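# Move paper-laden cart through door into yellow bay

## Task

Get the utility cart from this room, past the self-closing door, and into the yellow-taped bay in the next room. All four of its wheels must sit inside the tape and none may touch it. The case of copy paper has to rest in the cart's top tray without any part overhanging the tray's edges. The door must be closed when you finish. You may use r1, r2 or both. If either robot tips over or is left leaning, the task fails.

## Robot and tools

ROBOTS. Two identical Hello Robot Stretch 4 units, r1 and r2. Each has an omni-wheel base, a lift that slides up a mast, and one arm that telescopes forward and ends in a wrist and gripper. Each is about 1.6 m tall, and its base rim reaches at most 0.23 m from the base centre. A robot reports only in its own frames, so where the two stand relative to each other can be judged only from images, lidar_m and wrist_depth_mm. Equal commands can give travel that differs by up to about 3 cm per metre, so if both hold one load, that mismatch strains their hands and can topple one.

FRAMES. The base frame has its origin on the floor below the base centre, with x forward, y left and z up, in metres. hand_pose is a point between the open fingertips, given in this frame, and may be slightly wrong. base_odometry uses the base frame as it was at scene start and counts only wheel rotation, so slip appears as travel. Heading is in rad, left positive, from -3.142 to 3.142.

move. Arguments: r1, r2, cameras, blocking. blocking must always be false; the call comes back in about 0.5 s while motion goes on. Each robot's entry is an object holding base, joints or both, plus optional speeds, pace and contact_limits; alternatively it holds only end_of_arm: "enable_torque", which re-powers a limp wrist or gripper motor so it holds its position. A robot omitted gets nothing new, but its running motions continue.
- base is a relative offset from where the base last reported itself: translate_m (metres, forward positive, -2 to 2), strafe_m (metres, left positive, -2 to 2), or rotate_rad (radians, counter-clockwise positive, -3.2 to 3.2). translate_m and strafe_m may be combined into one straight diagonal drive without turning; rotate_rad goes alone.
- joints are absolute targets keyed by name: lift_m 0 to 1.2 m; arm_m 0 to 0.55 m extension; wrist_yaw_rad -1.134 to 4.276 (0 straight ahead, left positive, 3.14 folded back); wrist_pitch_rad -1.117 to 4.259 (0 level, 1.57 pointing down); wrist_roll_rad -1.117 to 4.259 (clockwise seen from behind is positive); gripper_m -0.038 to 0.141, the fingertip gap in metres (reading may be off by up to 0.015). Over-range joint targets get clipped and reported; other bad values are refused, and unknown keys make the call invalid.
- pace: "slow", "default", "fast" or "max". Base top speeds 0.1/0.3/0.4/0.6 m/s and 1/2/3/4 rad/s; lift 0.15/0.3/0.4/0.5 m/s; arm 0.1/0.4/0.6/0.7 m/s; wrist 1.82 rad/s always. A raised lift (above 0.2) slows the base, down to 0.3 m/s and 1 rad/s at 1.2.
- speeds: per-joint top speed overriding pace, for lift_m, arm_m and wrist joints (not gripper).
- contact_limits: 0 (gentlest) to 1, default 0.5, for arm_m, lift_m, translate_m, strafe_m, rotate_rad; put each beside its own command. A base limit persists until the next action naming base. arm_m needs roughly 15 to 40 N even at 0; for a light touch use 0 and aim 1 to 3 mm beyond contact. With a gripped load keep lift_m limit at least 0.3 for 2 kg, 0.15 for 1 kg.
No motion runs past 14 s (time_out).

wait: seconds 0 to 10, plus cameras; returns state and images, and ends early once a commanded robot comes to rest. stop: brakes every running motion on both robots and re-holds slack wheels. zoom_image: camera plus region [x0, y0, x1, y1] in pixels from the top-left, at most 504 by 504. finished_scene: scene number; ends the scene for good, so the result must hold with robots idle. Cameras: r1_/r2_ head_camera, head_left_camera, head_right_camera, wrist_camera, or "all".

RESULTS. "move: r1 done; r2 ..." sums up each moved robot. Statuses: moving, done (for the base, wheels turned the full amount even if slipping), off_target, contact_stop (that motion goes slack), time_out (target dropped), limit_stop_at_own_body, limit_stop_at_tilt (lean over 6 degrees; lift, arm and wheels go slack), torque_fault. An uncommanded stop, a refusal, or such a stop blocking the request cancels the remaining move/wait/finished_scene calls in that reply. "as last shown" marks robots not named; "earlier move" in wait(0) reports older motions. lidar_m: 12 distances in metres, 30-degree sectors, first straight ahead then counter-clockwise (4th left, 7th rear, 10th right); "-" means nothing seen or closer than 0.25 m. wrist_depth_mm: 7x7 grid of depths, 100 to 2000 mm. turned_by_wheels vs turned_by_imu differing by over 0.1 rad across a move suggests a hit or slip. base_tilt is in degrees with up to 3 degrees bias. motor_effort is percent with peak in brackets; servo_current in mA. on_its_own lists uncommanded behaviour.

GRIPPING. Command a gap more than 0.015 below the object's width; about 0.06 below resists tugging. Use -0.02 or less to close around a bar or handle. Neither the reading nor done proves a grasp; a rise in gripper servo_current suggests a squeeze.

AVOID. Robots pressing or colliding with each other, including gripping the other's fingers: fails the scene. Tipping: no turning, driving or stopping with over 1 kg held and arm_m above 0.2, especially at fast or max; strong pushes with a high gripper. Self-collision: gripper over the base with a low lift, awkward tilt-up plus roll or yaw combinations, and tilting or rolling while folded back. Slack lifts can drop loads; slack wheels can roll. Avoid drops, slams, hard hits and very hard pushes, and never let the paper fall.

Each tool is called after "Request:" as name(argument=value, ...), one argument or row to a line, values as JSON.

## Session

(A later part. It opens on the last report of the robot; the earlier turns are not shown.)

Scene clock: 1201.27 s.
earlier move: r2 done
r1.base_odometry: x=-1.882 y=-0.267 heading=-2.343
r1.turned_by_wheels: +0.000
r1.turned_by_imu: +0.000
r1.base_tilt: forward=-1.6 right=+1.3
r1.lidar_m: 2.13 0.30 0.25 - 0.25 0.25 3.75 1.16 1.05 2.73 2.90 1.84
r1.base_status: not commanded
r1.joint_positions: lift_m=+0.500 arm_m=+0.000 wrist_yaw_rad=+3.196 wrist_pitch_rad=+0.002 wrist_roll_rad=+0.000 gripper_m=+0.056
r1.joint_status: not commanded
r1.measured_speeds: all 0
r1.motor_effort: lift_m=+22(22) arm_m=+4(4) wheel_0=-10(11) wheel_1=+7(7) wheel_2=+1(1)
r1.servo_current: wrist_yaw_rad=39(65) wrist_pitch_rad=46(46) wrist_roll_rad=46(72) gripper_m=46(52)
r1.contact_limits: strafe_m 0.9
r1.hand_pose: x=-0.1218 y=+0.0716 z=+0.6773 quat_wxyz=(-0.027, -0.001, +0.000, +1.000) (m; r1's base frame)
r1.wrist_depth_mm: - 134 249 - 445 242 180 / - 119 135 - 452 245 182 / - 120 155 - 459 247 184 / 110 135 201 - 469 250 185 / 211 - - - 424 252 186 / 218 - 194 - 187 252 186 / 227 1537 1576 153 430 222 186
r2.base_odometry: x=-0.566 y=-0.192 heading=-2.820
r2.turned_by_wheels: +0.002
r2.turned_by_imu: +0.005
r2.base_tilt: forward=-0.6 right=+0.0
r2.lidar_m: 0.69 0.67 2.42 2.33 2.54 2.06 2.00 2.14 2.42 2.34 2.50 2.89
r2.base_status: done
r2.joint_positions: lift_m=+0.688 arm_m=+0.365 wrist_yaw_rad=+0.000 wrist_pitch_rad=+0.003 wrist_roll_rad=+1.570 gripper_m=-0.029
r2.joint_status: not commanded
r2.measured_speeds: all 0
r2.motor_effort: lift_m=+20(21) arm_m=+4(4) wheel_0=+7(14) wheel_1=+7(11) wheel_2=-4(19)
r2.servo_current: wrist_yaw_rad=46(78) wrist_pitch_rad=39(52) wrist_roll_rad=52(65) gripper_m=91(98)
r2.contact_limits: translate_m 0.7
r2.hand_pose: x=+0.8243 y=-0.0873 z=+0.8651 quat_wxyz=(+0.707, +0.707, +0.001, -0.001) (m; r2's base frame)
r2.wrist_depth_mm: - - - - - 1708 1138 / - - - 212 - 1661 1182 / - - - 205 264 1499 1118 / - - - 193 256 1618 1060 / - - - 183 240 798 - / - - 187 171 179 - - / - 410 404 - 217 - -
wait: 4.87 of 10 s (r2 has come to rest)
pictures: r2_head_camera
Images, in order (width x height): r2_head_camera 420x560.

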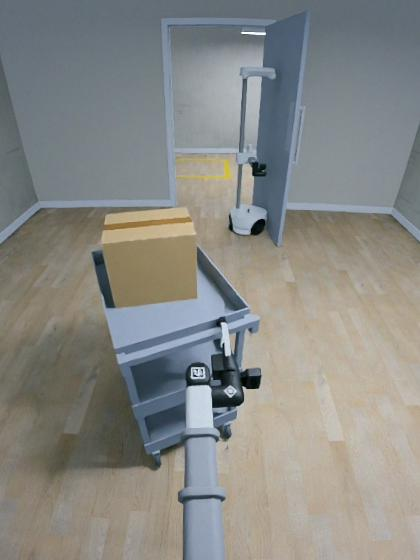

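Request:
move(
  blocking=false,
  r2={"base":{"translate_m":-0.3,"strafe_m":-0.65},"pace":"slow","contact_limits":{"translate_m":0.7}},
  cameras=[],
)

Request:
wait(
  seconds=10,
  cameras=[],
)

Request:
move(
  blocking=false,
  r2={"base":{"strafe_m":0.7},"pace":"slow","contact_limits":{"strafe_m":0.7}},
  cameras=[],
)

Request:
wait(
  seconds=10,
  cameras=["r2_head_camera"],
)

Scene clock: 1214.13 s.
move: r2 moving
r1: as last shown
r1.lidar_m: 2.09 0.29 0.25 - 0.25 0.25 3.71 1.14 1.07 2.73 2.91 1.81
r1.motor_effort: lift_m=+22(22) arm_m=+4(4) wheel_0=-10(10) wheel_1=+7(7) wheel_2=+1(1)
r1.servo_current: wrist_yaw_rad=52(59) wrist_pitch_rad=46(52) wrist_roll_rad=59(72) gripper_m=46(46)
r1.contact_limits: strafe_m 0.9
r1.wrist_depth_mm: - 134 248 - 442 244 180 / - 118 135 - 455 246 181 / - 120 155 - 455 247 183 / 110 135 202 - 466 250 185 / 211 - - - 421 251 186 / 218 - 194 - 187 251 187 / 227 1537 1537 153 433 221 186
r2.base_odometry: x=-0.565 y=-0.180 heading=-2.818
r2.turned_by_wheels: +0.002
r2.turned_by_imu: +0.003
r2.base_tilt: forward=-0.7 right=+0.1
r2.lidar_m: 0.69 0.67 2.47 2.34 2.57 2.04 1.99 2.11 2.40 2.35 2.53 2.85
r2.base_status: translate_m moving; strafe_m moving
r2.joint_positions: lift_m=+0.688 arm_m=+0.365 wrist_yaw_rad=+0.007 wrist_pitch_rad=+0.003 wrist_roll_rad=+1.570 gripper_m=-0.029
r2.joint_status: not commanded
r2.measured_speeds: translate_m=-0.021 strafe_m=-0.044 rotate_rad=+0.002 lift_m=+0.000 arm_m=+0.000 wrist_yaw_rad=+0.020 wrist_pitch_rad=+0.000 wrist_roll_rad=+0.000
r2.motor_effort: lift_m=+20(21) arm_m=+3(4) wheel_0=+12(16) wheel_1=-2(7) wheel_2=+15(15)
r2.servo_current: wrist_yaw_rad=52(59) wrist_pitch_rad=39(46) wrist_roll_rad=59(59) gripper_m=91(98)
r2.contact_limits: translate_m 0.7
r2.hand_pose: x=+0.8249 y=-0.0854 z=+0.8651 quat_wxyz=(+0.707, +0.707, +0.003, +0.001) (m; r2's base frame)
r2.wrist_depth_mm: - - - - - 1661 1160 / - - - 211 - 1661 1160 / - - - 202 259 272 272 / - - - 191 253 1576 1078 / - - - 183 239 768 - / - 473 187 173 179 - - / - 413 410 - 220 - -
pictures: none
No camera images: "cameras" was empty.

Scene clock: 1222.07 s.
earlier move: r2 done
r1.base_odometry: x=-1.882 y=-0.267 heading=-2.343
r1.turned_by_wheels: +0.000
r1.turned_by_imu: -0.001
r1.base_tilt: forward=-1.6 right=+1.3
r1.lidar_m: 2.09 0.30 0.25 - 0.25 0.25 3.75 1.16 1.05 2.74 2.94 4.28
r1.base_status: not commanded
r1.joint_positions: lift_m=+0.500 arm_m=+0.000 wrist_yaw_rad=+3.196 wrist_pitch_rad=+0.002 wrist_roll_rad=+0.000 gripper_m=+0.056
r1.joint_status: not commanded
r1.measured_speeds: all 0
r1.motor_effort: lift_m=+22(22) arm_m=+4(4) wheel_0=-10(11) wheel_1=+7(7) wheel_2=+1(1)
r1.servo_current: wrist_yaw_rad=39(78) wrist_pitch_rad=33(52) wrist_roll_rad=39(72) gripper_m=39(52)
r1.contact_limits: strafe_m 0.9
r1.hand_pose: x=-0.1218 y=+0.0716 z=+0.6773 quat_wxyz=(-0.027, -0.001, +0.000, +1.000) (m; r1's base frame)
r1.wrist_depth_mm: - 134 248 - 439 242 180 / - 119 135 - 452 246 182 / - 120 155 - 459 247 184 / 110 135 201 - 469 251 185 / 211 - - - 424 251 186 / 219 - 193 - 187 252 186 / 227 1537 1499 153 430 221 186
r2.base_odometry: x=-0.488 y=+0.519 heading=-2.819
r2.turned_by_wheels: -0.001
r2.turned_by_imu: +0.005
r2.base_tilt: forward=-0.7 right=+0.1
r2.lidar_m: 0.56 0.57 3.13 3.00 2.35 1.81 1.73 1.88 1.75 1.69 1.82 2.65
r2.base_status: done
r2.joint_positions: lift_m=+0.688 arm_m=+0.365 wrist_yaw_rad=+0.011 wrist_pitch_rad=+0.003 wrist_roll_rad=+1.570 gripper_m=-0.029
r2.joint_status: not commanded
r2.measured_speeds: all 0
r2.motor_effort: lift_m=+21(21) arm_m=-3(4) wheel_0=+8(23) wheel_1=-4(7) wheel_2=+10(20)
r2.servo_current: wrist_yaw_rad=65(85) wrist_pitch_rad=33(52) wrist_roll_rad=46(59) gripper_m=91(98)
r2.contact_limits: translate_m 0.7
r2.hand_pose: x=+0.8252 y=-0.0842 z=+0.8651 quat_wxyz=(+0.707, +0.707, +0.005, +0.003) (m; r2's base frame)
r2.wrist_depth_mm: - - - - - 1661 1160 / - - - - - 1661 1182 / - - - 238 - 1661 1205 / - - - 210 286 294 294 / - - - 191 251 1708 1182 / - - 186 169 178 1576 535 / - - - - 211 - -
wait: 7.93 of 10 s (r2 has come to rest)
pictures: none
No camera images: "cameras" was empty.

Scene clock: 1222.57 s.
move: r2 moving
r1: as last shown
r1.turned_by_imu: +0.000
r1.lidar_m: 2.10 0.32 0.25 - 0.25 0.25 3.75 1.14 1.04 2.71 2.92 4.26
r1.servo_current: wrist_yaw_rad=39(65) wrist_pitch_rad=52(52) wrist_roll_rad=33(59) gripper_m=39(46)
r1.contact_limits: strafe_m 0.9
r1.wrist_depth_mm: - 134 249 - 442 242 180 / - 119 135 - 452 245 182 / - 120 155 - 462 246 184 / 110 135 201 - 469 251 185 / 212 - - - 424 252 186 / 218 - 193 - 187 252 187 / 227 1576 1537 153 424 221 186
r2.base_odometry: x=-0.484 y=+0.506 heading=-2.819
r2.turned_by_wheels: +0.000
r2.turned_by_imu: +0.000
r2.base_tilt: forward=-0.7 right=+0.1
r2.lidar_m: 0.59 0.60 3.09 2.98 2.33 1.79 1.74 1.87 1.75 1.70 1.84 2.69
r2.base_status: strafe_m moving
r2.joint_positions: lift_m=+0.688 arm_m=+0.365 wrist_yaw_rad=+0.002 wrist_pitch_rad=+0.003 wrist_roll_rad=+1.570 gripper_m=-0.029
r2.joint_status: not commanded
r2.measured_speeds: translate_m=+0.001 strafe_m=+0.056 rotate_rad=-0.003 lift_m=+0.000 arm_m=+0.000 wrist_yaw_rad=-0.025 wrist_pitch_rad=+0.000 wrist_roll_rad=+0.000
r2.motor_effort: lift_m=+21(21) arm_m=-3(4) wheel_0=-9(9) wheel_1=+7(7) wheel_2=-1(6)
r2.servo_current: wrist_yaw_rad=46(78) wrist_pitch_rad=39(46) wrist_roll_rad=39(52) gripper_m=91(98)
r2.contact_limits: strafe_m 0.7
r2.hand_pose: x=+0.8245 y=-0.0868 z=+0.8651 quat_wxyz=(+0.707, +0.707, +0.002, +0.000) (m; r2's base frame)
r2.wrist_depth_mm: - - - - - 1708 1160 / - - - - - 1661 1182 / - - - 240 - 1661 1160 / - - - 210 289 296 297 / - - - 191 252 1708 1182 / - - 185 167 178 1618 504 / - - - - 209 118 -
pictures: none
No camera images: "cameras" was empty.

Scene clock: 1230.23 s.
earlier move: r2 done
r1.base_odometry: x=-1.882 y=-0.267 heading=-2.343
r1.turned_by_wheels: +0.000
r1.turned_by_imu: +0.000
r1.base_tilt: forward=-1.6 right=+1.3
r1.lidar_m: 2.04 0.29 0.25 - 0.25 0.27 3.75 1.15 1.04 2.73 2.94 2.06
r1.base_status: not commanded
r1.joint_positions: lift_m=+0.500 arm_m=+0.000 wrist_yaw_rad=+3.196 wrist_pitch_rad=+0.002 wrist_roll_rad=+0.000 gripper_m=+0.056
r1.joint_status: not commanded
r1.measured_speeds: all 0
r1.motor_effort: lift_m=+22(22) arm_m=+4(4) wheel_0=-10(11) wheel_1=+7(7) wheel_2=+1(1)
r1.servo_current: wrist_yaw_rad=46(72) wrist_pitch_rad=39(59) wrist_roll_rad=52(72) gripper_m=46(52)
r1.contact_limits: strafe_m 0.9
r1.hand_pose: x=-0.1218 y=+0.0716 z=+0.6773 quat_wxyz=(-0.027, -0.001, +0.000, +1.000) (m; r1's base frame)
r1.wrist_depth_mm: - 134 249 - 439 243 180 / - 118 135 - 452 246 182 / - 120 154 - 466 246 184 / 110 135 200 - 462 251 185 / 213 - - - 424 251 185 / 219 - 194 - 188 252 187 / 227 1499 1537 154 430 222 187
r2.base_odometry: x=-0.267 y=-0.145 heading=-2.820
r2.turned_by_wheels: -0.001
r2.turned_by_imu: -0.009
r2.base_tilt: forward=-0.7 right=+0.1
r2.lidar_m: 0.75 0.77 2.38 2.32 2.28 1.71 1.69 1.79 2.45 2.39 2.57 3.18
r2.base_status: done
r2.joint_positions: lift_m=+0.688 arm_m=+0.365 wrist_yaw_rad=-0.012 wrist_pitch_rad=+0.003 wrist_roll_rad=+1.570 gripper_m=-0.029
r2.joint_status: not commanded
r2.measured_speeds: all 0
r2.motor_effort: lift_m=+20(21) arm_m=-4(4) wheel_0=-7(25) wheel_1=+2(7) wheel_2=-7(9)
r2.servo_current: wrist_yaw_rad=78(91) wrist_pitch_rad=46(52) wrist_roll_rad=46(65) gripper_m=85(98)
r2.contact_limits: strafe_m 0.7
r2.hand_pose: x=+0.8232 y=-0.0909 z=+0.8651 quat_wxyz=(+0.707, +0.707, -0.003, -0.005) (m; r2's base frame)
r2.wrist_depth_mm: - - - - - 1661 1160 / - - - 180 180 1708 1182 / - - - 177 237 244 245 / - - - 235 235 831 - / - - 449 174 235 - - / - 436 186 172 179 - - / - - 445 - 230 - -
wait: 7.67 of 10 s (r2 has come to rest)
pictures: r2_head_camera
Images, in order (width x height): r2_head_camera 420x560.

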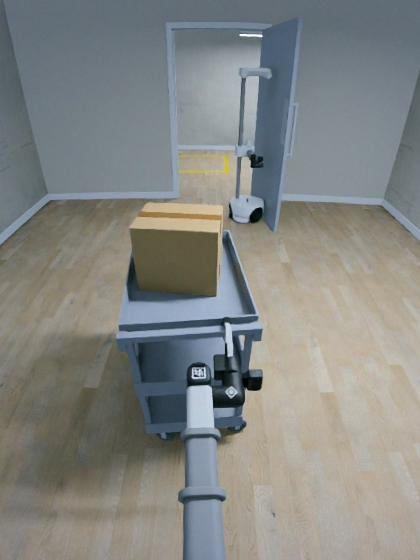

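Request:
move(
  blocking=false,
  r2={"base":{"translate_m":-0.35,"strafe_m":-0.6},"pace":"slow","contact_limits":{"translate_m":0.7}},
  cameras=[],
)

Request:
wait(
  seconds=10,
  cameras=[],
)

Request:
move(
  blocking=false,
  r2={"base":{"translate_m":-0.75,"strafe_m":0.3},"pace":"slow","contact_limits":{"translate_m":0.7}},
  cameras=[],
)

Request:
wait(
  seconds=10,
  cameras=["r2_head_camera"],
)

Scene clock: 1238.90 s.
move: r2 moving
r1: as last shown
r1.lidar_m: 2.05 0.29 0.25 - 0.25 0.26 3.73 1.16 1.06 2.73 2.92 2.08
r1.motor_effort: lift_m=+22(22) arm_m=+4(4) wheel_0=-10(10) wheel_1=+7(7) wheel_2=+1(1)
r1.servo_current: wrist_yaw_rad=72(72) wrist_pitch_rad=46(46) wrist_roll_rad=33(59) gripper_m=39(46)
r1.contact_limits: strafe_m 0.9
r1.wrist_depth_mm: - 134 249 - 442 243 180 / - 119 135 - 449 245 182 / - 120 155 - 462 247 185 / 110 135 201 - 469 250 185 / 212 - - - 424 251 186 / 219 - 193 - 187 252 186 / 225 1537 1499 153 433 221 186
r2.base_odometry: x=-0.265 y=-0.133 heading=-2.819
r2.turned_by_wheels: +0.000
r2.turned_by_imu: +0.001
r2.base_tilt: forward=-0.7 right=+0.1
r2.lidar_m: 0.75 0.77 2.37 2.31 2.30 1.75 1.70 1.82 2.45 2.37 2.53 3.17
r2.base_status: translate_m moving; strafe_m moving
r2.joint_positions: lift_m=+0.688 arm_m=+0.365 wrist_yaw_rad=-0.001 wrist_pitch_rad=+0.003 wrist_roll_rad=+1.570 gripper_m=-0.029
r2.joint_status: not commanded
r2.measured_speeds: translate_m=-0.024 strafe_m=-0.042 rotate_rad=+0.005 lift_m=+0.000 arm_m=+0.000 wrist_yaw_rad=+0.031 wrist_pitch_rad=+0.000 wrist_roll_rad=+0.000
r2.motor_effort: lift_m=+20(21) arm_m=-3(4) wheel_0=+5(8) wheel_1=-8(10) wheel_2=+9(9)
r2.servo_current: wrist_yaw_rad=52(78) wrist_pitch_rad=39(46) wrist_roll_rad=39(46) gripper_m=91(91)
r2.contact_limits: translate_m 0.7
r2.hand_pose: x=+0.8242 y=-0.0878 z=+0.8651 quat_wxyz=(+0.707, +0.707, +0.001, -0.001) (m; r2's base frame)
r2.wrist_depth_mm: - - - - - 1661 1182 / - - - - - 1708 1182 / - - - 176 236 242 244 / - - - 234 235 842 - / - - 433 174 234 - - / - 439 185 173 180 - - / - 459 452 - 232 - -
pictures: none
No camera images: "cameras" was empty.

Scene clock: 1246.63 s.
earlier move: r2 done
r1.base_odometry: x=-1.882 y=-0.267 heading=-2.343
r1.turned_by_wheels: +0.000
r1.turned_by_imu: +0.000
r1.base_tilt: forward=-1.6 right=+1.3
r1.lidar_m: 2.57 0.32 0.25 - 0.25 0.25 3.75 1.15 1.05 2.71 2.93 4.27
r1.base_status: not commanded
r1.joint_positions: lift_m=+0.500 arm_m=+0.000 wrist_yaw_rad=+3.196 wrist_pitch_rad=+0.002 wrist_roll_rad=+0.000 gripper_m=+0.056
r1.joint_status: not commanded
r1.measured_speeds: all 0
r1.motor_effort: lift_m=+22(22) arm_m=+4(4) wheel_0=-10(11) wheel_1=+7(7) wheel_2=+1(1)
r1.servo_current: wrist_yaw_rad=39(72) wrist_pitch_rad=39(52) wrist_roll_rad=52(65) gripper_m=39(52)
r1.contact_limits: strafe_m 0.9
r1.hand_pose: x=-0.1218 y=+0.0716 z=+0.6773 quat_wxyz=(-0.027, -0.001, +0.000, +1.000) (m; r1's base frame)
r1.wrist_depth_mm: - 134 249 - 442 244 181 / - 118 135 - 452 244 182 / - 120 155 - 459 246 183 / 110 135 201 - 469 249 185 / 212 - - - 424 251 186 / 217 - 193 - 189 253 187 / 226 1464 1576 153 430 221 186
r2.base_odometry: x=-0.126 y=+0.535 heading=-2.818
r2.turned_by_wheels: +0.001
r2.turned_by_imu: +0.009
r2.base_tilt: forward=-0.6 right=+0.0
r2.lidar_m: 0.49 0.53 3.00 2.93 1.86 1.45 1.38 1.50 1.80 1.77 1.90 2.75
r2.base_status: done
r2.joint_positions: lift_m=+0.688 arm_m=+0.365 wrist_yaw_rad=+0.011 wrist_pitch_rad=+0.003 wrist_roll_rad=+1.570 gripper_m=-0.029
r2.joint_status: not commanded
r2.measured_speeds: all 0
r2.motor_effort: lift_m=+20(21) arm_m=-4(4) wheel_0=+11(19) wheel_1=-2(10) wheel_2=+12(23)
r2.servo_current: wrist_yaw_rad=78(85) wrist_pitch_rad=39(52) wrist_roll_rad=39(59) gripper_m=85(98)
r2.contact_limits: translate_m 0.7
r2.hand_pose: x=+0.8253 y=-0.0841 z=+0.8651 quat_wxyz=(+0.707, +0.707, +0.005, +0.003) (m; r2's base frame)
r2.wrist_depth_mm: - - - - - 1661 1160 / - - - - - 1708 1160 / - - - - - 1708 1182 / - - - 236 - 1618 1182 / - - - 197 265 290 1078 / - - 187 159 179 1618 1182 / - - - - 200 1397 -
wait: 7.73 of 10 s (r2 has come to rest)
pictures: none
No camera images: "cameras" was empty.

Scene clock: 1247.13 s.
move: r2 moving
r1: as last shown
r1.lidar_m: 2.57 0.30 0.25 - 0.25 0.25 3.74 1.16 1.05 2.74 2.92 4.26
r1.motor_effort: lift_m=+22(22) arm_m=+4(4) wheel_0=-10(10) wheel_1=+7(7) wheel_2=+1(1)
r1.servo_current: wrist_yaw_rad=33(72) wrist_pitch_rad=39(46) wrist_roll_rad=39(59) gripper_m=46(46)
r1.contact_limits: strafe_m 0.9
r1.wrist_depth_mm: - 134 248 - 445 242 180 / - 119 135 - 452 245 182 / - 120 155 - 459 247 183 / 110 135 202 - 469 250 185 / 212 - - - 424 252 186 / 220 - 193 - 187 252 186 / 227 1537 1499 153 427 221 186
r2.base_odometry: x=-0.113 y=+0.535 heading=-2.818
r2.turned_by_wheels: +0.000
r2.turned_by_imu: +0.000
r2.base_tilt: forward=-0.6 right=+0.1
r2.lidar_m: 0.50 0.51 3.00 2.95 1.83 1.40 1.37 1.47 1.84 1.78 1.90 2.75
r2.base_status: translate_m moving; strafe_m moving
r2.joint_positions: lift_m=+0.688 arm_m=+0.365 wrist_yaw_rad=+0.011 wrist_pitch_rad=+0.003 wrist_roll_rad=+1.570 gripper_m=-0.029
r2.joint_status: not commanded
r2.measured_speeds: translate_m=-0.049 strafe_m=+0.019 rotate_rad=-0.002 lift_m=+0.000 arm_m=+0.000 wrist_yaw_rad=+0.000 wrist_pitch_rad=+0.000 wrist_roll_rad=+0.000
r2.motor_effort: lift_m=+20(21) arm_m=-4(4) wheel_0=-3(12) wheel_1=-4(6) wheel_2=+14(17)
r2.servo_current: wrist_yaw_rad=72(78) wrist_pitch_rad=52(52) wrist_roll_rad=52(59) gripper_m=91(91)
r2.contact_limits: translate_m 0.7
r2.hand_pose: x=+0.8253 y=-0.0841 z=+0.8651 quat_wxyz=(+0.707, +0.707, +0.005, +0.003) (m; r2's base frame)
r2.wrist_depth_mm: - - - - - 1661 1160 / - - - - - 1661 1182 / - - - - - 1708 1160 / - - - 233 298 1576 1182 / - - - 195 263 293 1060 / - - 187 158 178 1661 1281 / - - - - 199 1366 504
pictures: none
No camera images: "cameras" was empty.

Scene clock: 1255.93 s.
earlier move: r2 done
r1.base_odometry: x=-1.882 y=-0.267 heading=-2.343
r1.turned_by_wheels: +0.000
r1.turned_by_imu: -0.001
r1.base_tilt: forward=-1.6 right=+1.3
r1.lidar_m: 3.10 0.30 0.25 - 0.25 0.26 3.75 1.12 1.06 2.73 2.94 4.28
r1.base_status: not commanded
r1.joint_positions: lift_m=+0.500 arm_m=+0.000 wrist_yaw_rad=+3.196 wrist_pitch_rad=+0.002 wrist_roll_rad=+0.000 gripper_m=+0.056
r1.joint_status: not commanded
r1.measured_speeds: all 0
r1.motor_effort: lift_m=+22(22) arm_m=+4(4) wheel_0=-10(11) wheel_1=+7(7) wheel_2=+1(1)
r1.servo_current: wrist_yaw_rad=46(85) wrist_pitch_rad=46(52) wrist_roll_rad=39(72) gripper_m=39(52)
r1.contact_limits: strafe_m 0.9
r1.hand_pose: x=-0.1218 y=+0.0716 z=+0.6773 quat_wxyz=(-0.027, -0.001, +0.000, +1.000) (m; r1's base frame)
r1.wrist_depth_mm: - 134 249 - 442 244 180 / - 119 135 - 452 244 182 / - 120 154 - 459 246 184 / 110 135 201 - 469 250 185 / 211 - - - 427 251 186 / 219 - 194 - 188 253 186 / 226 1576 1537 154 427 222 186
r2.base_odometry: x=+0.680 y=+0.489 heading=-2.818
r2.turned_by_wheels: +0.000
r2.turned_by_imu: -0.001
r2.base_tilt: forward=-0.7 right=+0.1
r2.lidar_m: 0.76 0.81 2.79 1.99 0.85 0.66 0.60 0.68 1.00 2.03 2.14 3.11
r2.base_status: done
r2.joint_positions: lift_m=+0.688 arm_m=+0.365 wrist_yaw_rad=+0.002 wrist_pitch_rad=+0.003 wrist_roll_rad=+1.570 gripper_m=-0.029
r2.joint_status: not commanded
r2.measured_speeds: all 0
r2.motor_effort: lift_m=+20(21) arm_m=-3(4) wheel_0=-2(18) wheel_1=-3(11) wheel_2=+10(17)
r2.servo_current: wrist_yaw_rad=46(85) wrist_pitch_rad=46(52) wrist_roll_rad=46(65) gripper_m=91(98)
r2.contact_limits: translate_m 0.7
r2.hand_pose: x=+0.8245 y=-0.0867 z=+0.8651 quat_wxyz=(+0.707, +0.707, +0.002, +0.000) (m; r2's base frame)
r2.wrist_depth_mm: - - - - - 1661 1160 / - - - - - 1661 1182 / - - - 163 224 230 230 / - - 544 167 227 - - / - 445 436 170 231 831 - / - - 185 173 179 - - / - - 484 - - - -
wait: 8.80 of 10 s (r2 has come to rest)
pictures: r2_head_camera
Images, in order (width x height): r2_head_camera 420x560.

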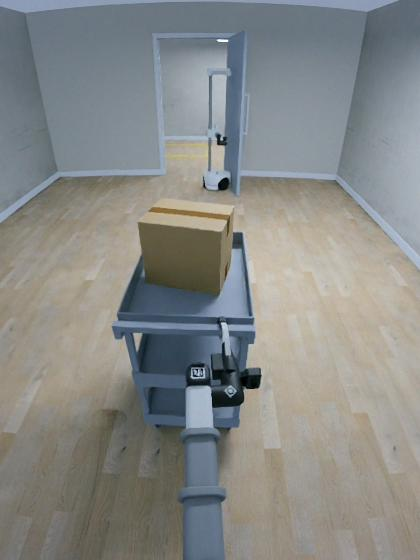

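Request:
move(
  blocking=false,
  r2={"base":{"translate_m":0.4,"strafe_m":0.03},"pace":"slow","contact_limits":{"translate_m":0.7}},
  cameras=[],
)

Request:
wait(
  seconds=10,
  cameras=["r2_head_camera"],
)

Scene clock: 1261.00 s.
move: r2 moving
r1: as last shown
r1.turned_by_imu: +0.000
r1.base_tilt: forward=-1.6 right=+1.2
r1.lidar_m: 3.09 0.30 0.25 - 0.25 0.25 3.76 1.14 1.06 2.74 2.90 4.25
r1.motor_effort: lift_m=+22(22) arm_m=+4(4) wheel_0=-10(10) wheel_1=+6(7) wheel_2=+1(1)
r1.servo_current: wrist_yaw_rad=46(52) wrist_pitch_rad=46(52) wrist_roll_rad=52(59) gripper_m=46(46)
r1.contact_limits: strafe_m 0.9
r1.wrist_depth_mm: - 134 250 - 445 242 180 / - 119 135 - 445 245 182 / - 120 155 - 466 247 183 / 110 135 200 - 466 249 185 / 212 - - - 427 251 186 / 218 - 194 - 187 252 187 / 226 1576 1537 153 430 221 186
r2.base_odometry: x=+0.669 y=+0.484 heading=-2.818
r2.turned_by_wheels: +0.000
r2.turned_by_imu: +0.001
r2.base_tilt: forward=-0.7 right=+0.1
r2.lidar_m: 0.77 0.81 2.78 1.97 0.87 0.64 0.64 0.69 1.00 2.02 2.17 3.16
r2.base_status: translate_m moving; strafe_m moving
r2.joint_positions: lift_m=+0.688 arm_m=+0.365 wrist_yaw_rad=+0.002 wrist_pitch_rad=+0.003 wrist_roll_rad=+1.570 gripper_m=-0.029
r2.joint_status: not commanded
r2.measured_speeds: translate_m=+0.049 strafe_m=+0.004 rotate_rad=-0.003 lift_m=+0.000 arm_m=+0.000 wrist_yaw_rad=-0.014 wrist_pitch_rad=+0.000 wrist_roll_rad=+0.000
r2.motor_effort: lift_m=+20(21) arm_m=-4(4) wheel_0=+8(9) wheel_1=+8(10) wheel_2=-9(11)
r2.servo_current: wrist_yaw_rad=46(52) wrist_pitch_rad=39(52) wrist_roll_rad=46(52) gripper_m=91(91)
r2.contact_limits: translate_m 0.7
r2.hand_pose: x=+0.8244 y=-0.0869 z=+0.8651 quat_wxyz=(+0.707, +0.707, +0.002, +0.000) (m; r2's base frame)
r2.wrist_depth_mm: - - - - - 1661 1182 / - - - - - 1661 1182 / - - - 165 165 232 233 / - - 569 228 229 - - / - 445 439 171 230 831 - / - 466 185 172 179 - - / - - 480 - 236 - -
pictures: none
No camera images: "cameras" was empty.

Scene clock: 1265.80 s.
earlier move: r2 done
r1.base_odometry: x=-1.882 y=-0.267 heading=-2.343
r1.turned_by_wheels: +0.000
r1.turned_by_imu: +0.000
r1.base_tilt: forward=-1.6 right=+1.3
r1.lidar_m: 2.72 0.29 0.25 - 0.25 0.25 3.76 1.14 1.03 2.74 2.94 2.87
r1.base_status: not commanded
r1.joint_positions: lift_m=+0.500 arm_m=+0.000 wrist_yaw_rad=+3.196 wrist_pitch_rad=+0.002 wrist_roll_rad=+0.000 gripper_m=+0.056
r1.joint_status: not commanded
r1.measured_speeds: all 0
r1.motor_effort: lift_m=+22(22) arm_m=+4(4) wheel_0=-10(11) wheel_1=+7(7) wheel_2=+1(1)
r1.servo_current: wrist_yaw_rad=46(72) wrist_pitch_rad=33(52) wrist_roll_rad=65(78) gripper_m=39(52)
r1.contact_limits: strafe_m 0.9
r1.hand_pose: x=-0.1218 y=+0.0716 z=+0.6773 quat_wxyz=(-0.027, -0.001, +0.000, +1.000) (m; r1's base frame)
r1.wrist_depth_mm: - 134 249 - 445 241 180 / - 118 135 - 452 246 183 / - 120 155 - 462 247 184 / 110 135 201 - 466 248 185 / 213 - - - 421 252 186 / 219 - 194 - 188 253 187 / 227 1537 1537 153 430 221 187
r2.base_odometry: x=+0.311 y=+0.333 heading=-2.817
r2.turned_by_wheels: +0.001
r2.turned_by_imu: +0.001
r2.base_tilt: forward=-0.6 right=+0.1
r2.lidar_m: 0.74 0.75 2.68 2.66 1.38 1.04 1.01 1.09 1.58 2.05 2.24 3.24
r2.base_status: done
r2.joint_positions: lift_m=+0.688 arm_m=+0.365 wrist_yaw_rad=+0.001 wrist_pitch_rad=+0.003 wrist_roll_rad=+1.570 gripper_m=-0.029
r2.joint_status: not commanded
r2.measured_speeds: all 0
r2.motor_effort: lift_m=+20(21) arm_m=+4(4) wheel_0=+10(17) wheel_1=+8(10) wheel_2=-6(20)
r2.servo_current: wrist_yaw_rad=46(78) wrist_pitch_rad=46(52) wrist_roll_rad=46(59) gripper_m=91(98)
r2.contact_limits: translate_m 0.7
r2.hand_pose: x=+0.8244 y=-0.0871 z=+0.8651 quat_wxyz=(+0.707, +0.707, +0.001, -0.001) (m; r2's base frame)
r2.wrist_depth_mm: - - - - - 1708 1182 / - - - - - 1708 1182 / - - - 184 217 251 1078 / - - - 180 240 820 - / - - 554 177 235 - - / - 424 187 172 179 - - / - - 430 - 226 - -
wait: 4.80 of 10 s (r2 has come to rest)
pictures: r2_head_camera
Images, in order (width x height): r2_head_camera 420x560.

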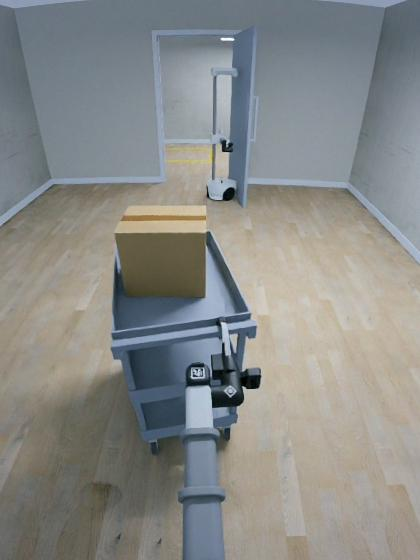

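Request:
move(
  blocking=false,
  r2={"base":{"translate_m":0.3,"strafe_m":0.18},"pace":"slow","contact_limits":{"translate_m":0.7}},
  cameras=[],
)

Request:
wait(
  seconds=10,
  cameras=["r2_head_camera"],
)

Scene clock: 1271.77 s.
move: r2 moving
r1: as last shown
r1.lidar_m: 2.71 0.30 0.25 - 0.25 0.26 3.74 1.15 1.04 2.73 2.93 2.88
r1.motor_effort: lift_m=+22(22) arm_m=+4(4) wheel_0=-11(11) wheel_1=+7(7) wheel_2=+1(1)
r1.servo_current: wrist_yaw_rad=46(72) wrist_pitch_rad=46(46) wrist_roll_rad=59(59) gripper_m=46(46)
r1.contact_limits: strafe_m 0.9
r1.wrist_depth_mm: - 134 248 - 445 243 180 / - 119 135 - 449 245 182 / - 120 155 - 455 246 183 / 110 135 201 - 466 250 184 / 212 - - - 421 251 186 / 218 - 194 - 188 253 186 / 227 1537 1537 154 430 221 186
r2.base_odometry: x=+0.302 y=+0.322 heading=-2.817
r2.turned_by_wheels: +0.000
r2.turned_by_imu: +0.000
r2.base_tilt: forward=-0.7 right=+0.1
r2.lidar_m: 0.71 0.72 2.69 2.64 1.40 1.05 1.03 1.11 1.60 2.08 2.20 3.21
r2.base_status: translate_m moving; strafe_m moving
r2.joint_positions: lift_m=+0.688 arm_m=+0.365 wrist_yaw_rad=+0.001 wrist_pitch_rad=+0.003 wrist_roll_rad=+1.570 gripper_m=-0.029
r2.joint_status: not commanded
r2.measured_speeds: translate_m=+0.048 strafe_m=+0.029 rotate_rad=-0.005 lift_m=+0.000 arm_m=+0.000 wrist_yaw_rad=-0.002 wrist_pitch_rad=+0.000 wrist_roll_rad=+0.000
r2.motor_effort: lift_m=+20(21) arm_m=+4(4) wheel_0=-3(8) wheel_1=+10(12) wheel_2=-12(12)
r2.servo_current: wrist_yaw_rad=46(59) wrist_pitch_rad=46(46) wrist_roll_rad=46(52) gripper_m=91(91)
r2.contact_limits: translate_m 0.7
r2.hand_pose: x=+0.8244 y=-0.0871 z=+0.8651 quat_wxyz=(+0.707, +0.707, +0.001, -0.001) (m; r2's base frame)
r2.wrist_depth_mm: - - - - - 1708 1138 / - - - - - 1661 1182 / - - - 186 246 254 1078 / - - - 181 241 1397 - / - - 603 177 235 - - / - 421 186 172 179 - - / - - 427 - 225 - -
pictures: none
No camera images: "cameras" was empty.

Scene clock: 1275.93 s.
earlier move: r2 done
r1.base_odometry: x=-1.882 y=-0.267 heading=-2.343
r1.turned_by_wheels: +0.000
r1.turned_by_imu: +0.000
r1.base_tilt: forward=-1.6 right=+1.3
r1.lidar_m: 2.50 0.30 0.25 - 0.25 0.27 3.74 1.16 1.07 2.74 2.90 2.52
r1.base_status: not commanded
r1.joint_positions: lift_m=+0.500 arm_m=+0.000 wrist_yaw_rad=+3.196 wrist_pitch_rad=+0.002 wrist_roll_rad=+0.000 gripper_m=+0.056
r1.joint_status: not commanded
r1.measured_speeds: all 0
r1.motor_effort: lift_m=+22(22) arm_m=+4(4) wheel_0=-10(11) wheel_1=+7(7) wheel_2=+1(1)
r1.servo_current: wrist_yaw_rad=39(72) wrist_pitch_rad=46(46) wrist_roll_rad=46(72) gripper_m=39(52)
r1.contact_limits: strafe_m 0.9
r1.hand_pose: x=-0.1218 y=+0.0716 z=+0.6773 quat_wxyz=(-0.027, -0.001, +0.000, +1.000) (m; r1's base frame)
r1.wrist_depth_mm: - 134 248 - 445 242 180 / - 119 135 - 452 245 183 / - 120 155 - 459 247 183 / 110 135 200 - 466 252 185 / 211 - - - 424 251 186 / 219 - 194 - 187 253 187 / 227 1537 1576 154 430 221 186
r2.base_odometry: x=+0.084 y=+0.067 heading=-2.818
r2.turned_by_wheels: -0.001
r2.turned_by_imu: -0.003
r2.base_tilt: forward=-0.7 right=+0.1
r2.lidar_m: 0.66 0.66 2.48 2.44 1.77 1.36 1.30 1.39 2.04 2.26 2.44 3.50
r2.base_status: done
r2.joint_positions: lift_m=+0.688 arm_m=+0.365 wrist_yaw_rad=-0.012 wrist_pitch_rad=+0.003 wrist_roll_rad=+1.570 gripper_m=-0.029
r2.joint_status: not commanded
r2.measured_speeds: all 0
r2.motor_effort: lift_m=+20(21) arm_m=+4(4) wheel_0=-10(18) wheel_1=+0(12) wheel_2=-10(20)
r2.servo_current: wrist_yaw_rad=85(85) wrist_pitch_rad=33(52) wrist_roll_rad=46(59) gripper_m=85(98)
r2.contact_limits: translate_m 0.7
r2.hand_pose: x=+0.8232 y=-0.0910 z=+0.8651 quat_wxyz=(+0.707, +0.707, -0.003, -0.005) (m; r2's base frame)
r2.wrist_depth_mm: - - - - - 1661 1182 / - - - - - 1708 1160 / - - - 209 265 1464 1118 / - - - 196 258 1499 1098 / - - - 184 241 1661 - / - - 185 170 178 - - / - 404 399 - 214 - -
wait: 4.17 of 10 s (r2 has come to rest)
pictures: r2_head_camera
Images, in order (width x height): r2_head_camera 420x560.

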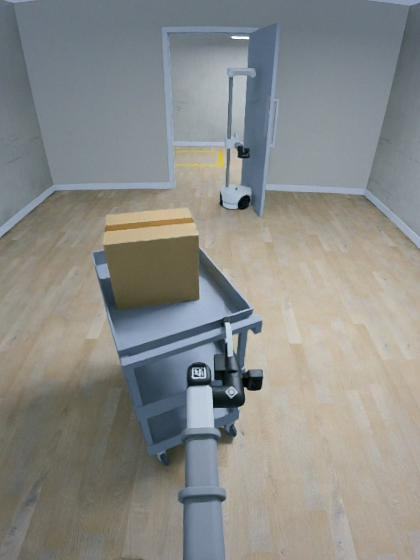

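Request:
move(
  blocking=false,
  r2={"joints":{"gripper_m":0.11}},
  cameras=[],
)

Request:
wait(
  seconds=3,
  cameras=[],
)

Request:
move(
  blocking=false,
  r2={"base":{"translate_m":-0.04,"strafe_m":0.12},"pace":"slow"},
  cameras=[],
)

Request:
wait(
  seconds=5,
  cameras=["r2_head_camera","r2_wrist_camera"],
)

Scene clock: 1286.97 s.
move: r2 moving
r1: as last shown
r1.lidar_m: 2.48 0.30 0.25 - 0.25 0.25 3.72 1.14 1.05 2.74 2.91 2.54
r1.servo_current: wrist_yaw_rad=46(65) wrist_pitch_rad=33(46) wrist_roll_rad=39(59) gripper_m=39(46)
r1.contact_limits: strafe_m 0.9
r1.wrist_depth_mm: - 134 249 - 445 242 180 / - 119 135 - 455 245 182 / - 120 155 - 459 247 184 / 110 135 201 - 466 251 185 / 212 - - - 421 252 186 / 219 - 193 - 188 253 187 / 227 1576 1537 153 427 222 186
r2.base_odometry: x=+0.084 y=+0.067 heading=-2.818
r2.turned_by_wheels: +0.000
r2.turned_by_imu: +0.001
r2.base_tilt: forward=-0.7 right=+0.1
r2.lidar_m: 0.67 0.68 2.49 2.45 1.73 1.33 1.30 1.39 2.02 2.28 2.42 3.49
r2.base_status: not commanded
r2.joint_positions: lift_m=+0.688 arm_m=+0.365 wrist_yaw_rad=-0.012 wrist_pitch_rad=+0.003 wrist_roll_rad=+1.570 gripper_m=-0.003
r2.joint_status: gripper_m moving
r2.measured_speeds: all 0
r2.motor_effort: lift_m=+21(21) arm_m=+3(4) wheel_0=-10(10) wheel_1=+1(1) wheel_2=-10(10)
r2.servo_current: wrist_yaw_rad=72(85) wrist_pitch_rad=39(46) wrist_roll_rad=46(52) gripper_m=91(111)
r2.contact_limits: translate_m 0.7
r2.hand_pose: x=+0.8232 y=-0.0910 z=+0.8651 quat_wxyz=(+0.707, +0.707, -0.003, -0.005) (m; r2's base frame)
r2.wrist_depth_mm: - - - - - 1661 1160 / - - - - - 1661 1182 / - - - 213 271 1464 1118 / - - - 200 264 1537 1078 / - - - 187 244 1618 - / - - 187 176 182 - - / - 402 404 - 220 - -
pictures: none
No camera images: "cameras" was empty.

Scene clock: 1288.57 s.
earlier move: r2 done
r1.base_odometry: x=-1.882 y=-0.267 heading=-2.343
r1.turned_by_wheels: +0.000
r1.turned_by_imu: +0.000
r1.base_tilt: forward=-1.6 right=+1.3
r1.lidar_m: 2.49 0.31 0.25 - 0.25 0.26 3.74 1.13 1.06 2.72 2.89 2.50
r1.base_status: not commanded
r1.joint_positions: lift_m=+0.500 arm_m=+0.000 wrist_yaw_rad=+3.196 wrist_pitch_rad=+0.002 wrist_roll_rad=+0.000 gripper_m=+0.056
r1.joint_status: not commanded
r1.measured_speeds: all 0
r1.motor_effort: lift_m=+22(22) arm_m=+4(4) wheel_0=-10(11) wheel_1=+7(7) wheel_2=+1(1)
r1.servo_current: wrist_yaw_rad=52(65) wrist_pitch_rad=39(52) wrist_roll_rad=52(72) gripper_m=39(46)
r1.contact_limits: strafe_m 0.9
r1.hand_pose: x=-0.1218 y=+0.0716 z=+0.6773 quat_wxyz=(-0.027, -0.001, +0.000, +1.000) (m; r1's base frame)
r1.wrist_depth_mm: - 134 249 - 439 242 181 / - 119 135 - 452 245 182 / - 120 155 - 459 247 184 / 110 135 201 - 466 251 185 / 212 - - - 427 251 186 / 220 - 194 - 188 252 186 / 227 1576 1576 153 430 221 186
r2.base_odometry: x=+0.084 y=+0.067 heading=-2.818
r2.turned_by_wheels: +0.000
r2.turned_by_imu: +0.001
r2.base_tilt: forward=-0.7 right=+0.1
r2.lidar_m: 0.69 0.67 2.50 2.43 1.77 1.35 1.30 1.41 2.02 2.26 2.44 3.48
r2.base_status: not commanded
r2.joint_positions: lift_m=+0.688 arm_m=+0.365 wrist_yaw_rad=-0.009 wrist_pitch_rad=+0.003 wrist_roll_rad=+1.570 gripper_m=+0.110
r2.joint_status: all done
r2.measured_speeds: all 0
r2.motor_effort: lift_m=+20(21) arm_m=+4(4) wheel_0=-6(10) wheel_1=+1(1) wheel_2=-9(10)
r2.servo_current: wrist_yaw_rad=65(85) wrist_pitch_rad=39(46) wrist_roll_rad=39(65) gripper_m=46(130)
r2.contact_limits: translate_m 0.7
r2.hand_pose: x=+0.8235 y=-0.0900 z=+0.8651 quat_wxyz=(+0.707, +0.707, -0.002, -0.004) (m; r2's base frame)
r2.wrist_depth_mm: - - - - - 1661 1182 / - - - - - 1708 1160 / - - - 220 283 1499 1098 / - - - 204 266 1537 459 / - - - 195 252 1576 - / - - 193 181 186 - - / - 413 410 - 224 - -
wait: 1.60 of 3 s (r2 has come to rest)
pictures: none
No camera images: "cameras" was empty.

Scene clock: 1289.07 s.
move: r2 moving
r1: as last shown
r1.lidar_m: 2.48 0.30 0.25 - 0.25 0.25 3.74 1.13 1.06 2.73 2.90 2.50
r1.motor_effort: lift_m=+22(22) arm_m=+4(4) wheel_0=-10(10) wheel_1=+7(7) wheel_2=+1(1)
r1.servo_current: wrist_yaw_rad=46(78) wrist_pitch_rad=46(52) wrist_roll_rad=59(65) gripper_m=33(46)
r1.contact_limits: strafe_m 0.9
r1.wrist_depth_mm: - 134 249 - 442 242 181 / - 118 135 - 449 245 182 / - 120 155 - 459 247 185 / 110 135 201 - 469 250 185 / 212 - - - 424 250 186 / 220 - 193 - 187 252 187 / 226 1537 1537 153 427 221 186
r2.base_odometry: x=+0.091 y=+0.057 heading=-2.818
r2.turned_by_wheels: +0.000
r2.turned_by_imu: +0.000
r2.base_tilt: forward=-0.7 right=+0.1
r2.lidar_m: 0.68 0.71 2.50 2.44 1.75 1.36 1.31 1.40 2.04 2.29 2.42 3.50
r2.base_status: translate_m moving; strafe_m moving
r2.joint_positions: lift_m=+0.688 arm_m=+0.365 wrist_yaw_rad=-0.009 wrist_pitch_rad=+0.002 wrist_roll_rad=+1.570 gripper_m=+0.110
r2.joint_status: not commanded
r2.measured_speeds: translate_m=-0.017 strafe_m=+0.048 rotate_rad=-0.008 lift_m=+0.006 arm_m=+0.000 wrist_yaw_rad=+0.000 wrist_pitch_rad=+0.000 wrist_roll_rad=+0.000
r2.motor_effort: lift_m=+19(21) arm_m=+3(4) wheel_0=-13(14) wheel_1=+5(7) wheel_2=+0(8)
r2.servo_current: wrist_yaw_rad=59(65) wrist_pitch_rad=39(46) wrist_roll_rad=59(65) gripper_m=52(52)
r2.hand_pose: x=+0.8235 y=-0.0900 z=+0.8656 quat_wxyz=(+0.707, +0.707, -0.002, -0.004) (m; r2's base frame)
r2.wrist_depth_mm: - - - - - 1756 1255 / - - - - - 1808 1229 / - - - 238 277 1576 1182 / - - - 208 267 1708 1229 / - - - 195 251 1661 - / - - 201 182 196 - - / - - 418 - 225 - -
pictures: none
No camera images: "cameras" was empty.

Scene clock: 1291.10 s.
earlier move: r2 done
r1.base_odometry: x=-1.882 y=-0.267 heading=-2.343
r1.turned_by_wheels: +0.000
r1.turned_by_imu: +0.000
r1.base_tilt: forward=-1.6 right=+1.3
r1.lidar_m: 2.49 0.30 0.25 - 0.25 0.25 3.73 1.14 1.03 2.73 2.93 2.51
r1.base_status: not commanded
r1.joint_positions: lift_m=+0.500 arm_m=+0.000 wrist_yaw_rad=+3.196 wrist_pitch_rad=+0.002 wrist_roll_rad=+0.000 gripper_m=+0.056
r1.joint_status: not commanded
r1.measured_speeds: all 0
r1.motor_effort: lift_m=+22(22) arm_m=+4(4) wheel_0=-10(11) wheel_1=+7(7) wheel_2=+1(1)
r1.servo_current: wrist_yaw_rad=39(78) wrist_pitch_rad=39(52) wrist_roll_rad=52(72) gripper_m=39(46)
r1.contact_limits: strafe_m 0.9
r1.hand_pose: x=-0.1218 y=+0.0716 z=+0.6773 quat_wxyz=(-0.027, -0.001, +0.000, +1.000) (m; r1's base frame)
r1.wrist_depth_mm: - 134 249 - 442 241 180 / - 119 135 - 452 245 182 / - 120 155 - 459 246 184 / 110 135 201 - 466 250 185 / 212 - - - 424 251 186 / 219 - 194 - 187 253 186 / 226 1537 1499 153 427 221 186
r2.base_odometry: x=+0.160 y=-0.034 heading=-2.818
r2.turned_by_wheels: +0.000
r2.turned_by_imu: +0.000
r2.base_tilt: forward=-0.7 right=+0.1
r2.lidar_m: 0.68 1.29 2.39 2.32 1.72 1.30 1.25 1.33 1.96 2.38 2.56 0.86
r2.base_status: done
r2.joint_positions: lift_m=+0.688 arm_m=+0.365 wrist_yaw_rad=-0.008 wrist_pitch_rad=+0.002 wrist_roll_rad=+1.570 gripper_m=+0.110
r2.joint_status: not commanded
r2.measured_speeds: all 0
r2.motor_effort: lift_m=+17(21) arm_m=+3(4) wheel_0=-7(14) wheel_1=+4(8) wheel_2=+0(8)
r2.servo_current: wrist_yaw_rad=78(78) wrist_pitch_rad=39(46) wrist_roll_rad=46(65) gripper_m=52(59)
r2.hand_pose: x=+0.8236 y=-0.0898 z=+0.8656 quat_wxyz=(+0.707, +0.707, -0.002, -0.004) (m; r2's base frame)
r2.wrist_depth_mm: - - - 293 334 1366 1118 / - - - 301 310 1499 436 / - - - 277 290 1756 508 / - - - 258 266 809 - / - - 459 245 247 842 - / - 452 200 180 194 - - / - 439 436 - 224 - -
wait: 2.03 of 5 s (r2 has come to rest)
pictures: r2_head_camera, r2_wrist_camera
Images, in order (width x height): r2_head_camera 420x560, r2_wrist_camera 616x392.

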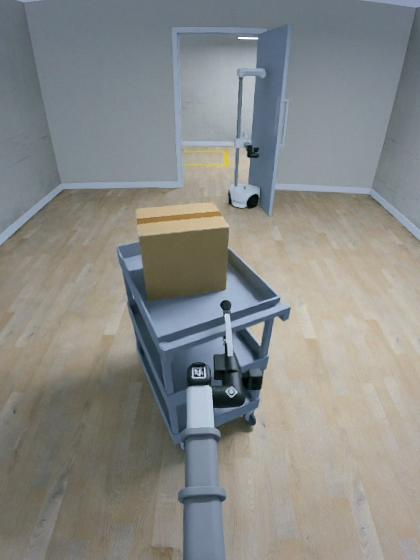

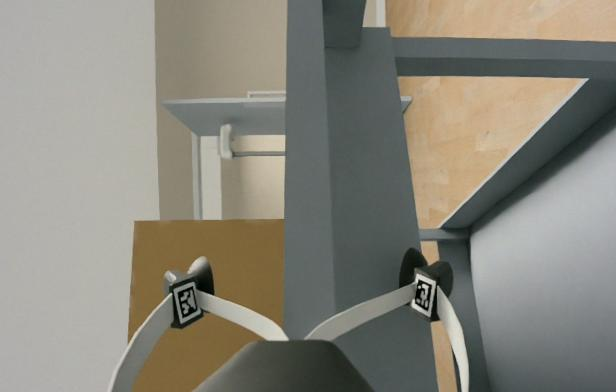

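Request:
move(
  blocking=false,
  r2={"base":{"translate_m":0.085},"pace":"slow","contact_limits":{"translate_m":0.3}},
  cameras=[],
)

Request:
wait(
  seconds=4,
  cameras=["r2_wrist_camera"],
)

Request:
move(
  blocking=false,
  r2={"joints":{"gripper_m":-0.03}},
  cameras=[],
)

Request:
wait(
  seconds=3,
  cameras=["r2_head_camera"],
)

Scene clock: 1299.50 s.
move: r2 moving
r1: as last shown
r1.base_tilt: forward=-1.6 right=+1.2
r1.lidar_m: 2.48 0.30 0.25 - 0.25 0.25 3.75 1.14 1.06 2.73 2.91 2.48
r1.motor_effort: lift_m=+22(22) arm_m=+4(4) wheel_0=-10(10) wheel_1=+7(7) wheel_2=+1(1)
r1.servo_current: wrist_yaw_rad=52(59) wrist_pitch_rad=46(52) wrist_roll_rad=39(65) gripper_m=46(46)
r1.contact_limits: strafe_m 0.9
r1.wrist_depth_mm: - 134 248 - 436 242 181 / - 118 135 - 452 245 182 / - 120 155 - 459 247 184 / 110 135 202 - 462 251 185 / 212 - - - 424 252 186 / 218 - 195 - 187 251 187 / 227 1537 1537 153 427 221 186
r2.base_odometry: x=+0.148 y=-0.037 heading=-2.819
r2.turned_by_wheels: +0.000
r2.turned_by_imu: +0.000
r2.base_tilt: forward=-0.7 right=+0.1
r2.lidar_m: 0.68 1.24 2.34 2.32 1.74 1.32 1.28 1.35 1.92 2.40 2.56 0.88
r2.base_status: translate_m moving
r2.joint_positions: lift_m=+0.688 arm_m=+0.365 wrist_yaw_rad=-0.008 wrist_pitch_rad=+0.002 wrist_roll_rad=+1.570 gripper_m=+0.110
r2.joint_status: not commanded
r2.measured_speeds: translate_m=+0.049 strafe_m=+0.001 rotate_rad=+0.000 lift_m=+0.000 arm_m=+0.000 wrist_yaw_rad=+0.000 wrist_pitch_rad=+0.000 wrist_roll_rad=+0.000
r2.motor_effort: lift_m=+17(17) arm_m=+3(3) wheel_0=+7(7) wheel_1=+7(7) wheel_2=-15(16)
r2.servo_current: wrist_yaw_rad=52(65) wrist_pitch_rad=39(46) wrist_roll_rad=39(59) gripper_m=59(59)
r2.contact_limits: translate_m 0.3
r2.hand_pose: x=+0.8236 y=-0.0898 z=+0.8656 quat_wxyz=(+0.707, +0.707, -0.002, -0.004) (m; r2's base frame)
r2.wrist_depth_mm: - - - 289 - 1576 1098 / - - - 301 317 1499 1118 / - - - 278 289 1708 504 / - - - 260 266 1808 - / - 466 459 194 247 842 - / - 449 200 178 230 171 - / - 436 436 - 224 - -
pictures: none
No camera images: "cameras" was empty.

Scene clock: 1301.13 s.
earlier move: r2 done
r1.base_odometry: x=-1.882 y=-0.267 heading=-2.343
r1.turned_by_wheels: +0.000
r1.turned_by_imu: +0.000
r1.base_tilt: forward=-1.6 right=+1.3
r1.lidar_m: 2.53 0.29 0.25 - 0.25 0.27 3.77 1.14 1.07 2.73 2.89 2.45
r1.base_status: not commanded
r1.joint_positions: lift_m=+0.500 arm_m=+0.000 wrist_yaw_rad=+3.196 wrist_pitch_rad=+0.002 wrist_roll_rad=+0.000 gripper_m=+0.056
r1.joint_status: not commanded
r1.measured_speeds: all 0
r1.motor_effort: lift_m=+22(22) arm_m=+4(4) wheel_0=-10(11) wheel_1=+6(7) wheel_2=+1(1)
r1.servo_current: wrist_yaw_rad=52(72) wrist_pitch_rad=33(52) wrist_roll_rad=52(72) gripper_m=33(52)
r1.contact_limits: strafe_m 0.9
r1.hand_pose: x=-0.1218 y=+0.0716 z=+0.6773 quat_wxyz=(-0.027, -0.001, +0.000, +1.000) (m; r1's base frame)
r1.wrist_depth_mm: - 134 249 - 442 244 180 / - 118 135 - 452 244 182 / - 120 154 - 462 247 183 / 110 135 200 - 466 251 185 / 212 - - - 427 251 186 / 218 - 194 - 188 252 186 / 227 1537 1537 153 427 222 187
r2.base_odometry: x=+0.079 y=-0.060 heading=-2.818
r2.turned_by_wheels: +0.001
r2.turned_by_imu: +0.001
r2.base_tilt: forward=-0.7 right=+0.1
r2.lidar_m: 0.68 0.94 2.40 2.31 1.83 1.37 1.34 1.44 2.05 2.39 2.56 0.87
r2.base_status: done
r2.joint_positions: lift_m=+0.688 arm_m=+0.365 wrist_yaw_rad=-0.003 wrist_pitch_rad=+0.002 wrist_roll_rad=+1.570 gripper_m=+0.110
r2.joint_status: not commanded
r2.measured_speeds: all 0
r2.motor_effort: lift_m=+17(17) arm_m=+2(3) wheel_0=+3(9) wheel_1=+6(8) wheel_2=-7(16)
r2.servo_current: wrist_yaw_rad=39(65) wrist_pitch_rad=39(46) wrist_roll_rad=26(59) gripper_m=52(59)
r2.contact_limits: translate_m 0.3
r2.hand_pose: x=+0.8240 y=-0.0883 z=+0.8656 quat_wxyz=(+0.707, +0.707, +0.000, -0.002) (m; r2's base frame)
r2.wrist_depth_mm: - - - 283 - 1661 1160 / - - - 304 325 332 1060 / - - - 285 298 1708 1255 / - - - 264 273 1863 539 / - - - 196 253 778 - / - 445 200 181 196 - - / - 430 424 - 225 - -
wait: 1.63 of 4 s (r2 has come to rest)
pictures: r2_wrist_camera
Images, in order (width x height): r2_wrist_camera 616x392.

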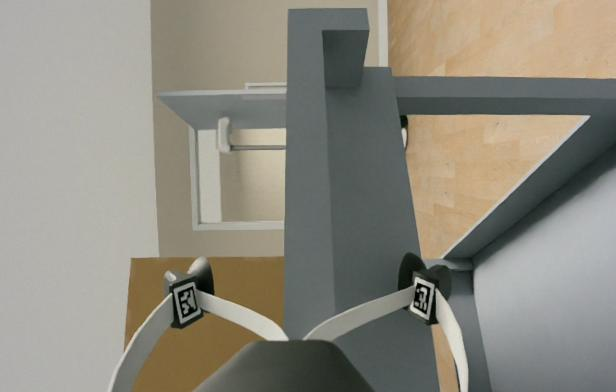

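Scene clock: 1301.63 s.
move: r2 moving
r1: as last shown
r1.base_tilt: forward=-1.6 right=+1.2
r1.lidar_m: 2.54 0.31 0.25 - 0.25 0.27 3.75 1.14 1.06 2.74 2.89 2.44
r1.motor_effort: lift_m=+22(22) arm_m=+4(4) wheel_0=-10(11) wheel_1=+7(7) wheel_2=+1(1)
r1.servo_current: wrist_yaw_rad=46(59) wrist_pitch_rad=39(46) wrist_roll_rad=59(59) gripper_m=33(46)
r1.contact_limits: strafe_m 0.9
r1.wrist_depth_mm: - 134 249 - 445 242 180 / - 119 135 - 449 245 182 / - 120 155 - 459 247 183 / 110 135 201 - 469 250 185 / 213 - - - 424 252 186 / 219 - 194 - 187 251 186 / 226 1537 1537 154 430 222 186
r2.base_odometry: x=+0.079 y=-0.060 heading=-2.818
r2.turned_by_wheels: +0.000
r2.turned_by_imu: +0.000
r2.base_tilt: forward=-0.7 right=+0.1
r2.lidar_m: 0.68 0.95 2.39 2.32 1.80 1.39 1.34 1.43 2.09 2.39 2.52 0.86
r2.base_status: not commanded
r2.joint_positions: lift_m=+0.688 arm_m=+0.365 wrist_yaw_rad=-0.003 wrist_pitch_rad=+0.002 wrist_roll_rad=+1.570 gripper_m=+0.094
r2.joint_status: gripper_m moving
r2.measured_speeds: all 0
r2.motor_effort: lift_m=+17(17) arm_m=+2(2) wheel_0=+3(4) wheel_1=+5(6) wheel_2=-7(8)
r2.servo_current: wrist_yaw_rad=39(52) wrist_pitch_rad=46(46) wrist_roll_rad=39(52) gripper_m=124(124)
r2.contact_limits: translate_m 0.3
r2.hand_pose: x=+0.8240 y=-0.0883 z=+0.8656 quat_wxyz=(+0.707, +0.707, +0.000, -0.002) (m; r2's base frame)
r2.wrist_depth_mm: - - - 282 - 1708 1182 / - - - 312 329 332 1078 / - - - 291 300 1708 1308 / - - - 213 274 1808 539 / - - - 195 254 798 - / - 439 196 180 195 - - / - - 427 - 224 - -
pictures: none
No camera images: "cameras" was empty.

Scene clock: 1303.23 s.
earlier move: r2 done
r1.base_odometry: x=-1.882 y=-0.267 heading=-2.343
r1.turned_by_wheels: +0.000
r1.turned_by_imu: +0.000
r1.base_tilt: forward=-1.6 right=+1.3
r1.lidar_m: 2.55 0.30 0.25 - 0.25 0.27 3.76 1.14 1.05 2.71 2.90 2.45
r1.base_status: not commanded
r1.joint_positions: lift_m=+0.500 arm_m=+0.000 wrist_yaw_rad=+3.196 wrist_pitch_rad=+0.002 wrist_roll_rad=+0.000 gripper_m=+0.056
r1.joint_status: not commanded
r1.measured_speeds: all 0
r1.motor_effort: lift_m=+22(22) arm_m=+4(4) wheel_0=-10(11) wheel_1=+7(7) wheel_2=+1(1)
r1.servo_current: wrist_yaw_rad=46(65) wrist_pitch_rad=39(52) wrist_roll_rad=26(72) gripper_m=39(46)
r1.contact_limits: strafe_m 0.9
r1.hand_pose: x=-0.1218 y=+0.0716 z=+0.6773 quat_wxyz=(-0.027, -0.001, +0.000, +1.000) (m; r1's base frame)
r1.wrist_depth_mm: - 134 249 - 442 242 181 / - 119 135 - 449 245 183 / - 120 155 - 462 246 184 / 110 135 201 - 469 251 185 / 212 - - - 424 251 186 / 219 - 193 - 187 253 186 / 226 1576 1537 153 433 222 186
r2.base_odometry: x=+0.079 y=-0.060 heading=-2.818
r2.turned_by_wheels: +0.000
r2.turned_by_imu: +0.000
r2.base_tilt: forward=-0.6 right=+0.0
r2.lidar_m: 0.68 0.95 2.36 2.30 1.83 1.39 1.34 1.44 2.07 2.39 2.54 0.86
r2.base_status: not commanded
r2.joint_positions: lift_m=+0.688 arm_m=+0.365 wrist_yaw_rad=-0.001 wrist_pitch_rad=+0.002 wrist_roll_rad=+1.570 gripper_m=-0.028
r2.joint_status: all done
r2.measured_speeds: all 0
r2.motor_effort: lift_m=+17(18) arm_m=+1(2) wheel_0=+2(4) wheel_1=+4(6) wheel_2=-3(8)
r2.servo_current: wrist_yaw_rad=52(59) wrist_pitch_rad=39(46) wrist_roll_rad=52(59) gripper_m=143(312)
r2.contact_limits: translate_m 0.3
r2.hand_pose: x=+0.8242 y=-0.0877 z=+0.8656 quat_wxyz=(+0.707, +0.707, +0.000, -0.001) (m; r2's base frame)
r2.wrist_depth_mm: - - - 257 - 1708 1182 / - - - 235 309 319 319 / - - - 212 279 1756 1182 / - - - 199 260 1708 - / - - - 185 242 778 - / - 436 183 169 179 - - / - 418 415 - 216 - -
wait: 1.60 of 3 s (r2 has come to rest)
pictures: r2_head_camera
Images, in order (width x height): r2_head_camera 420x560.

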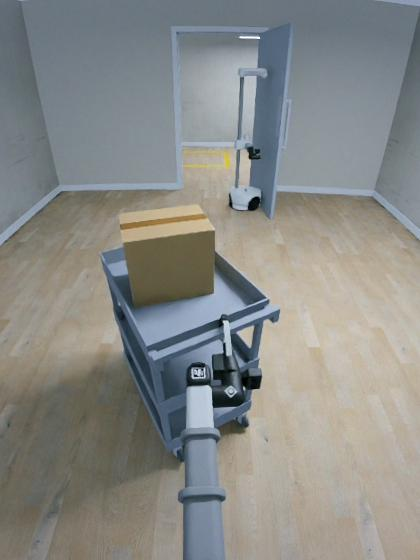

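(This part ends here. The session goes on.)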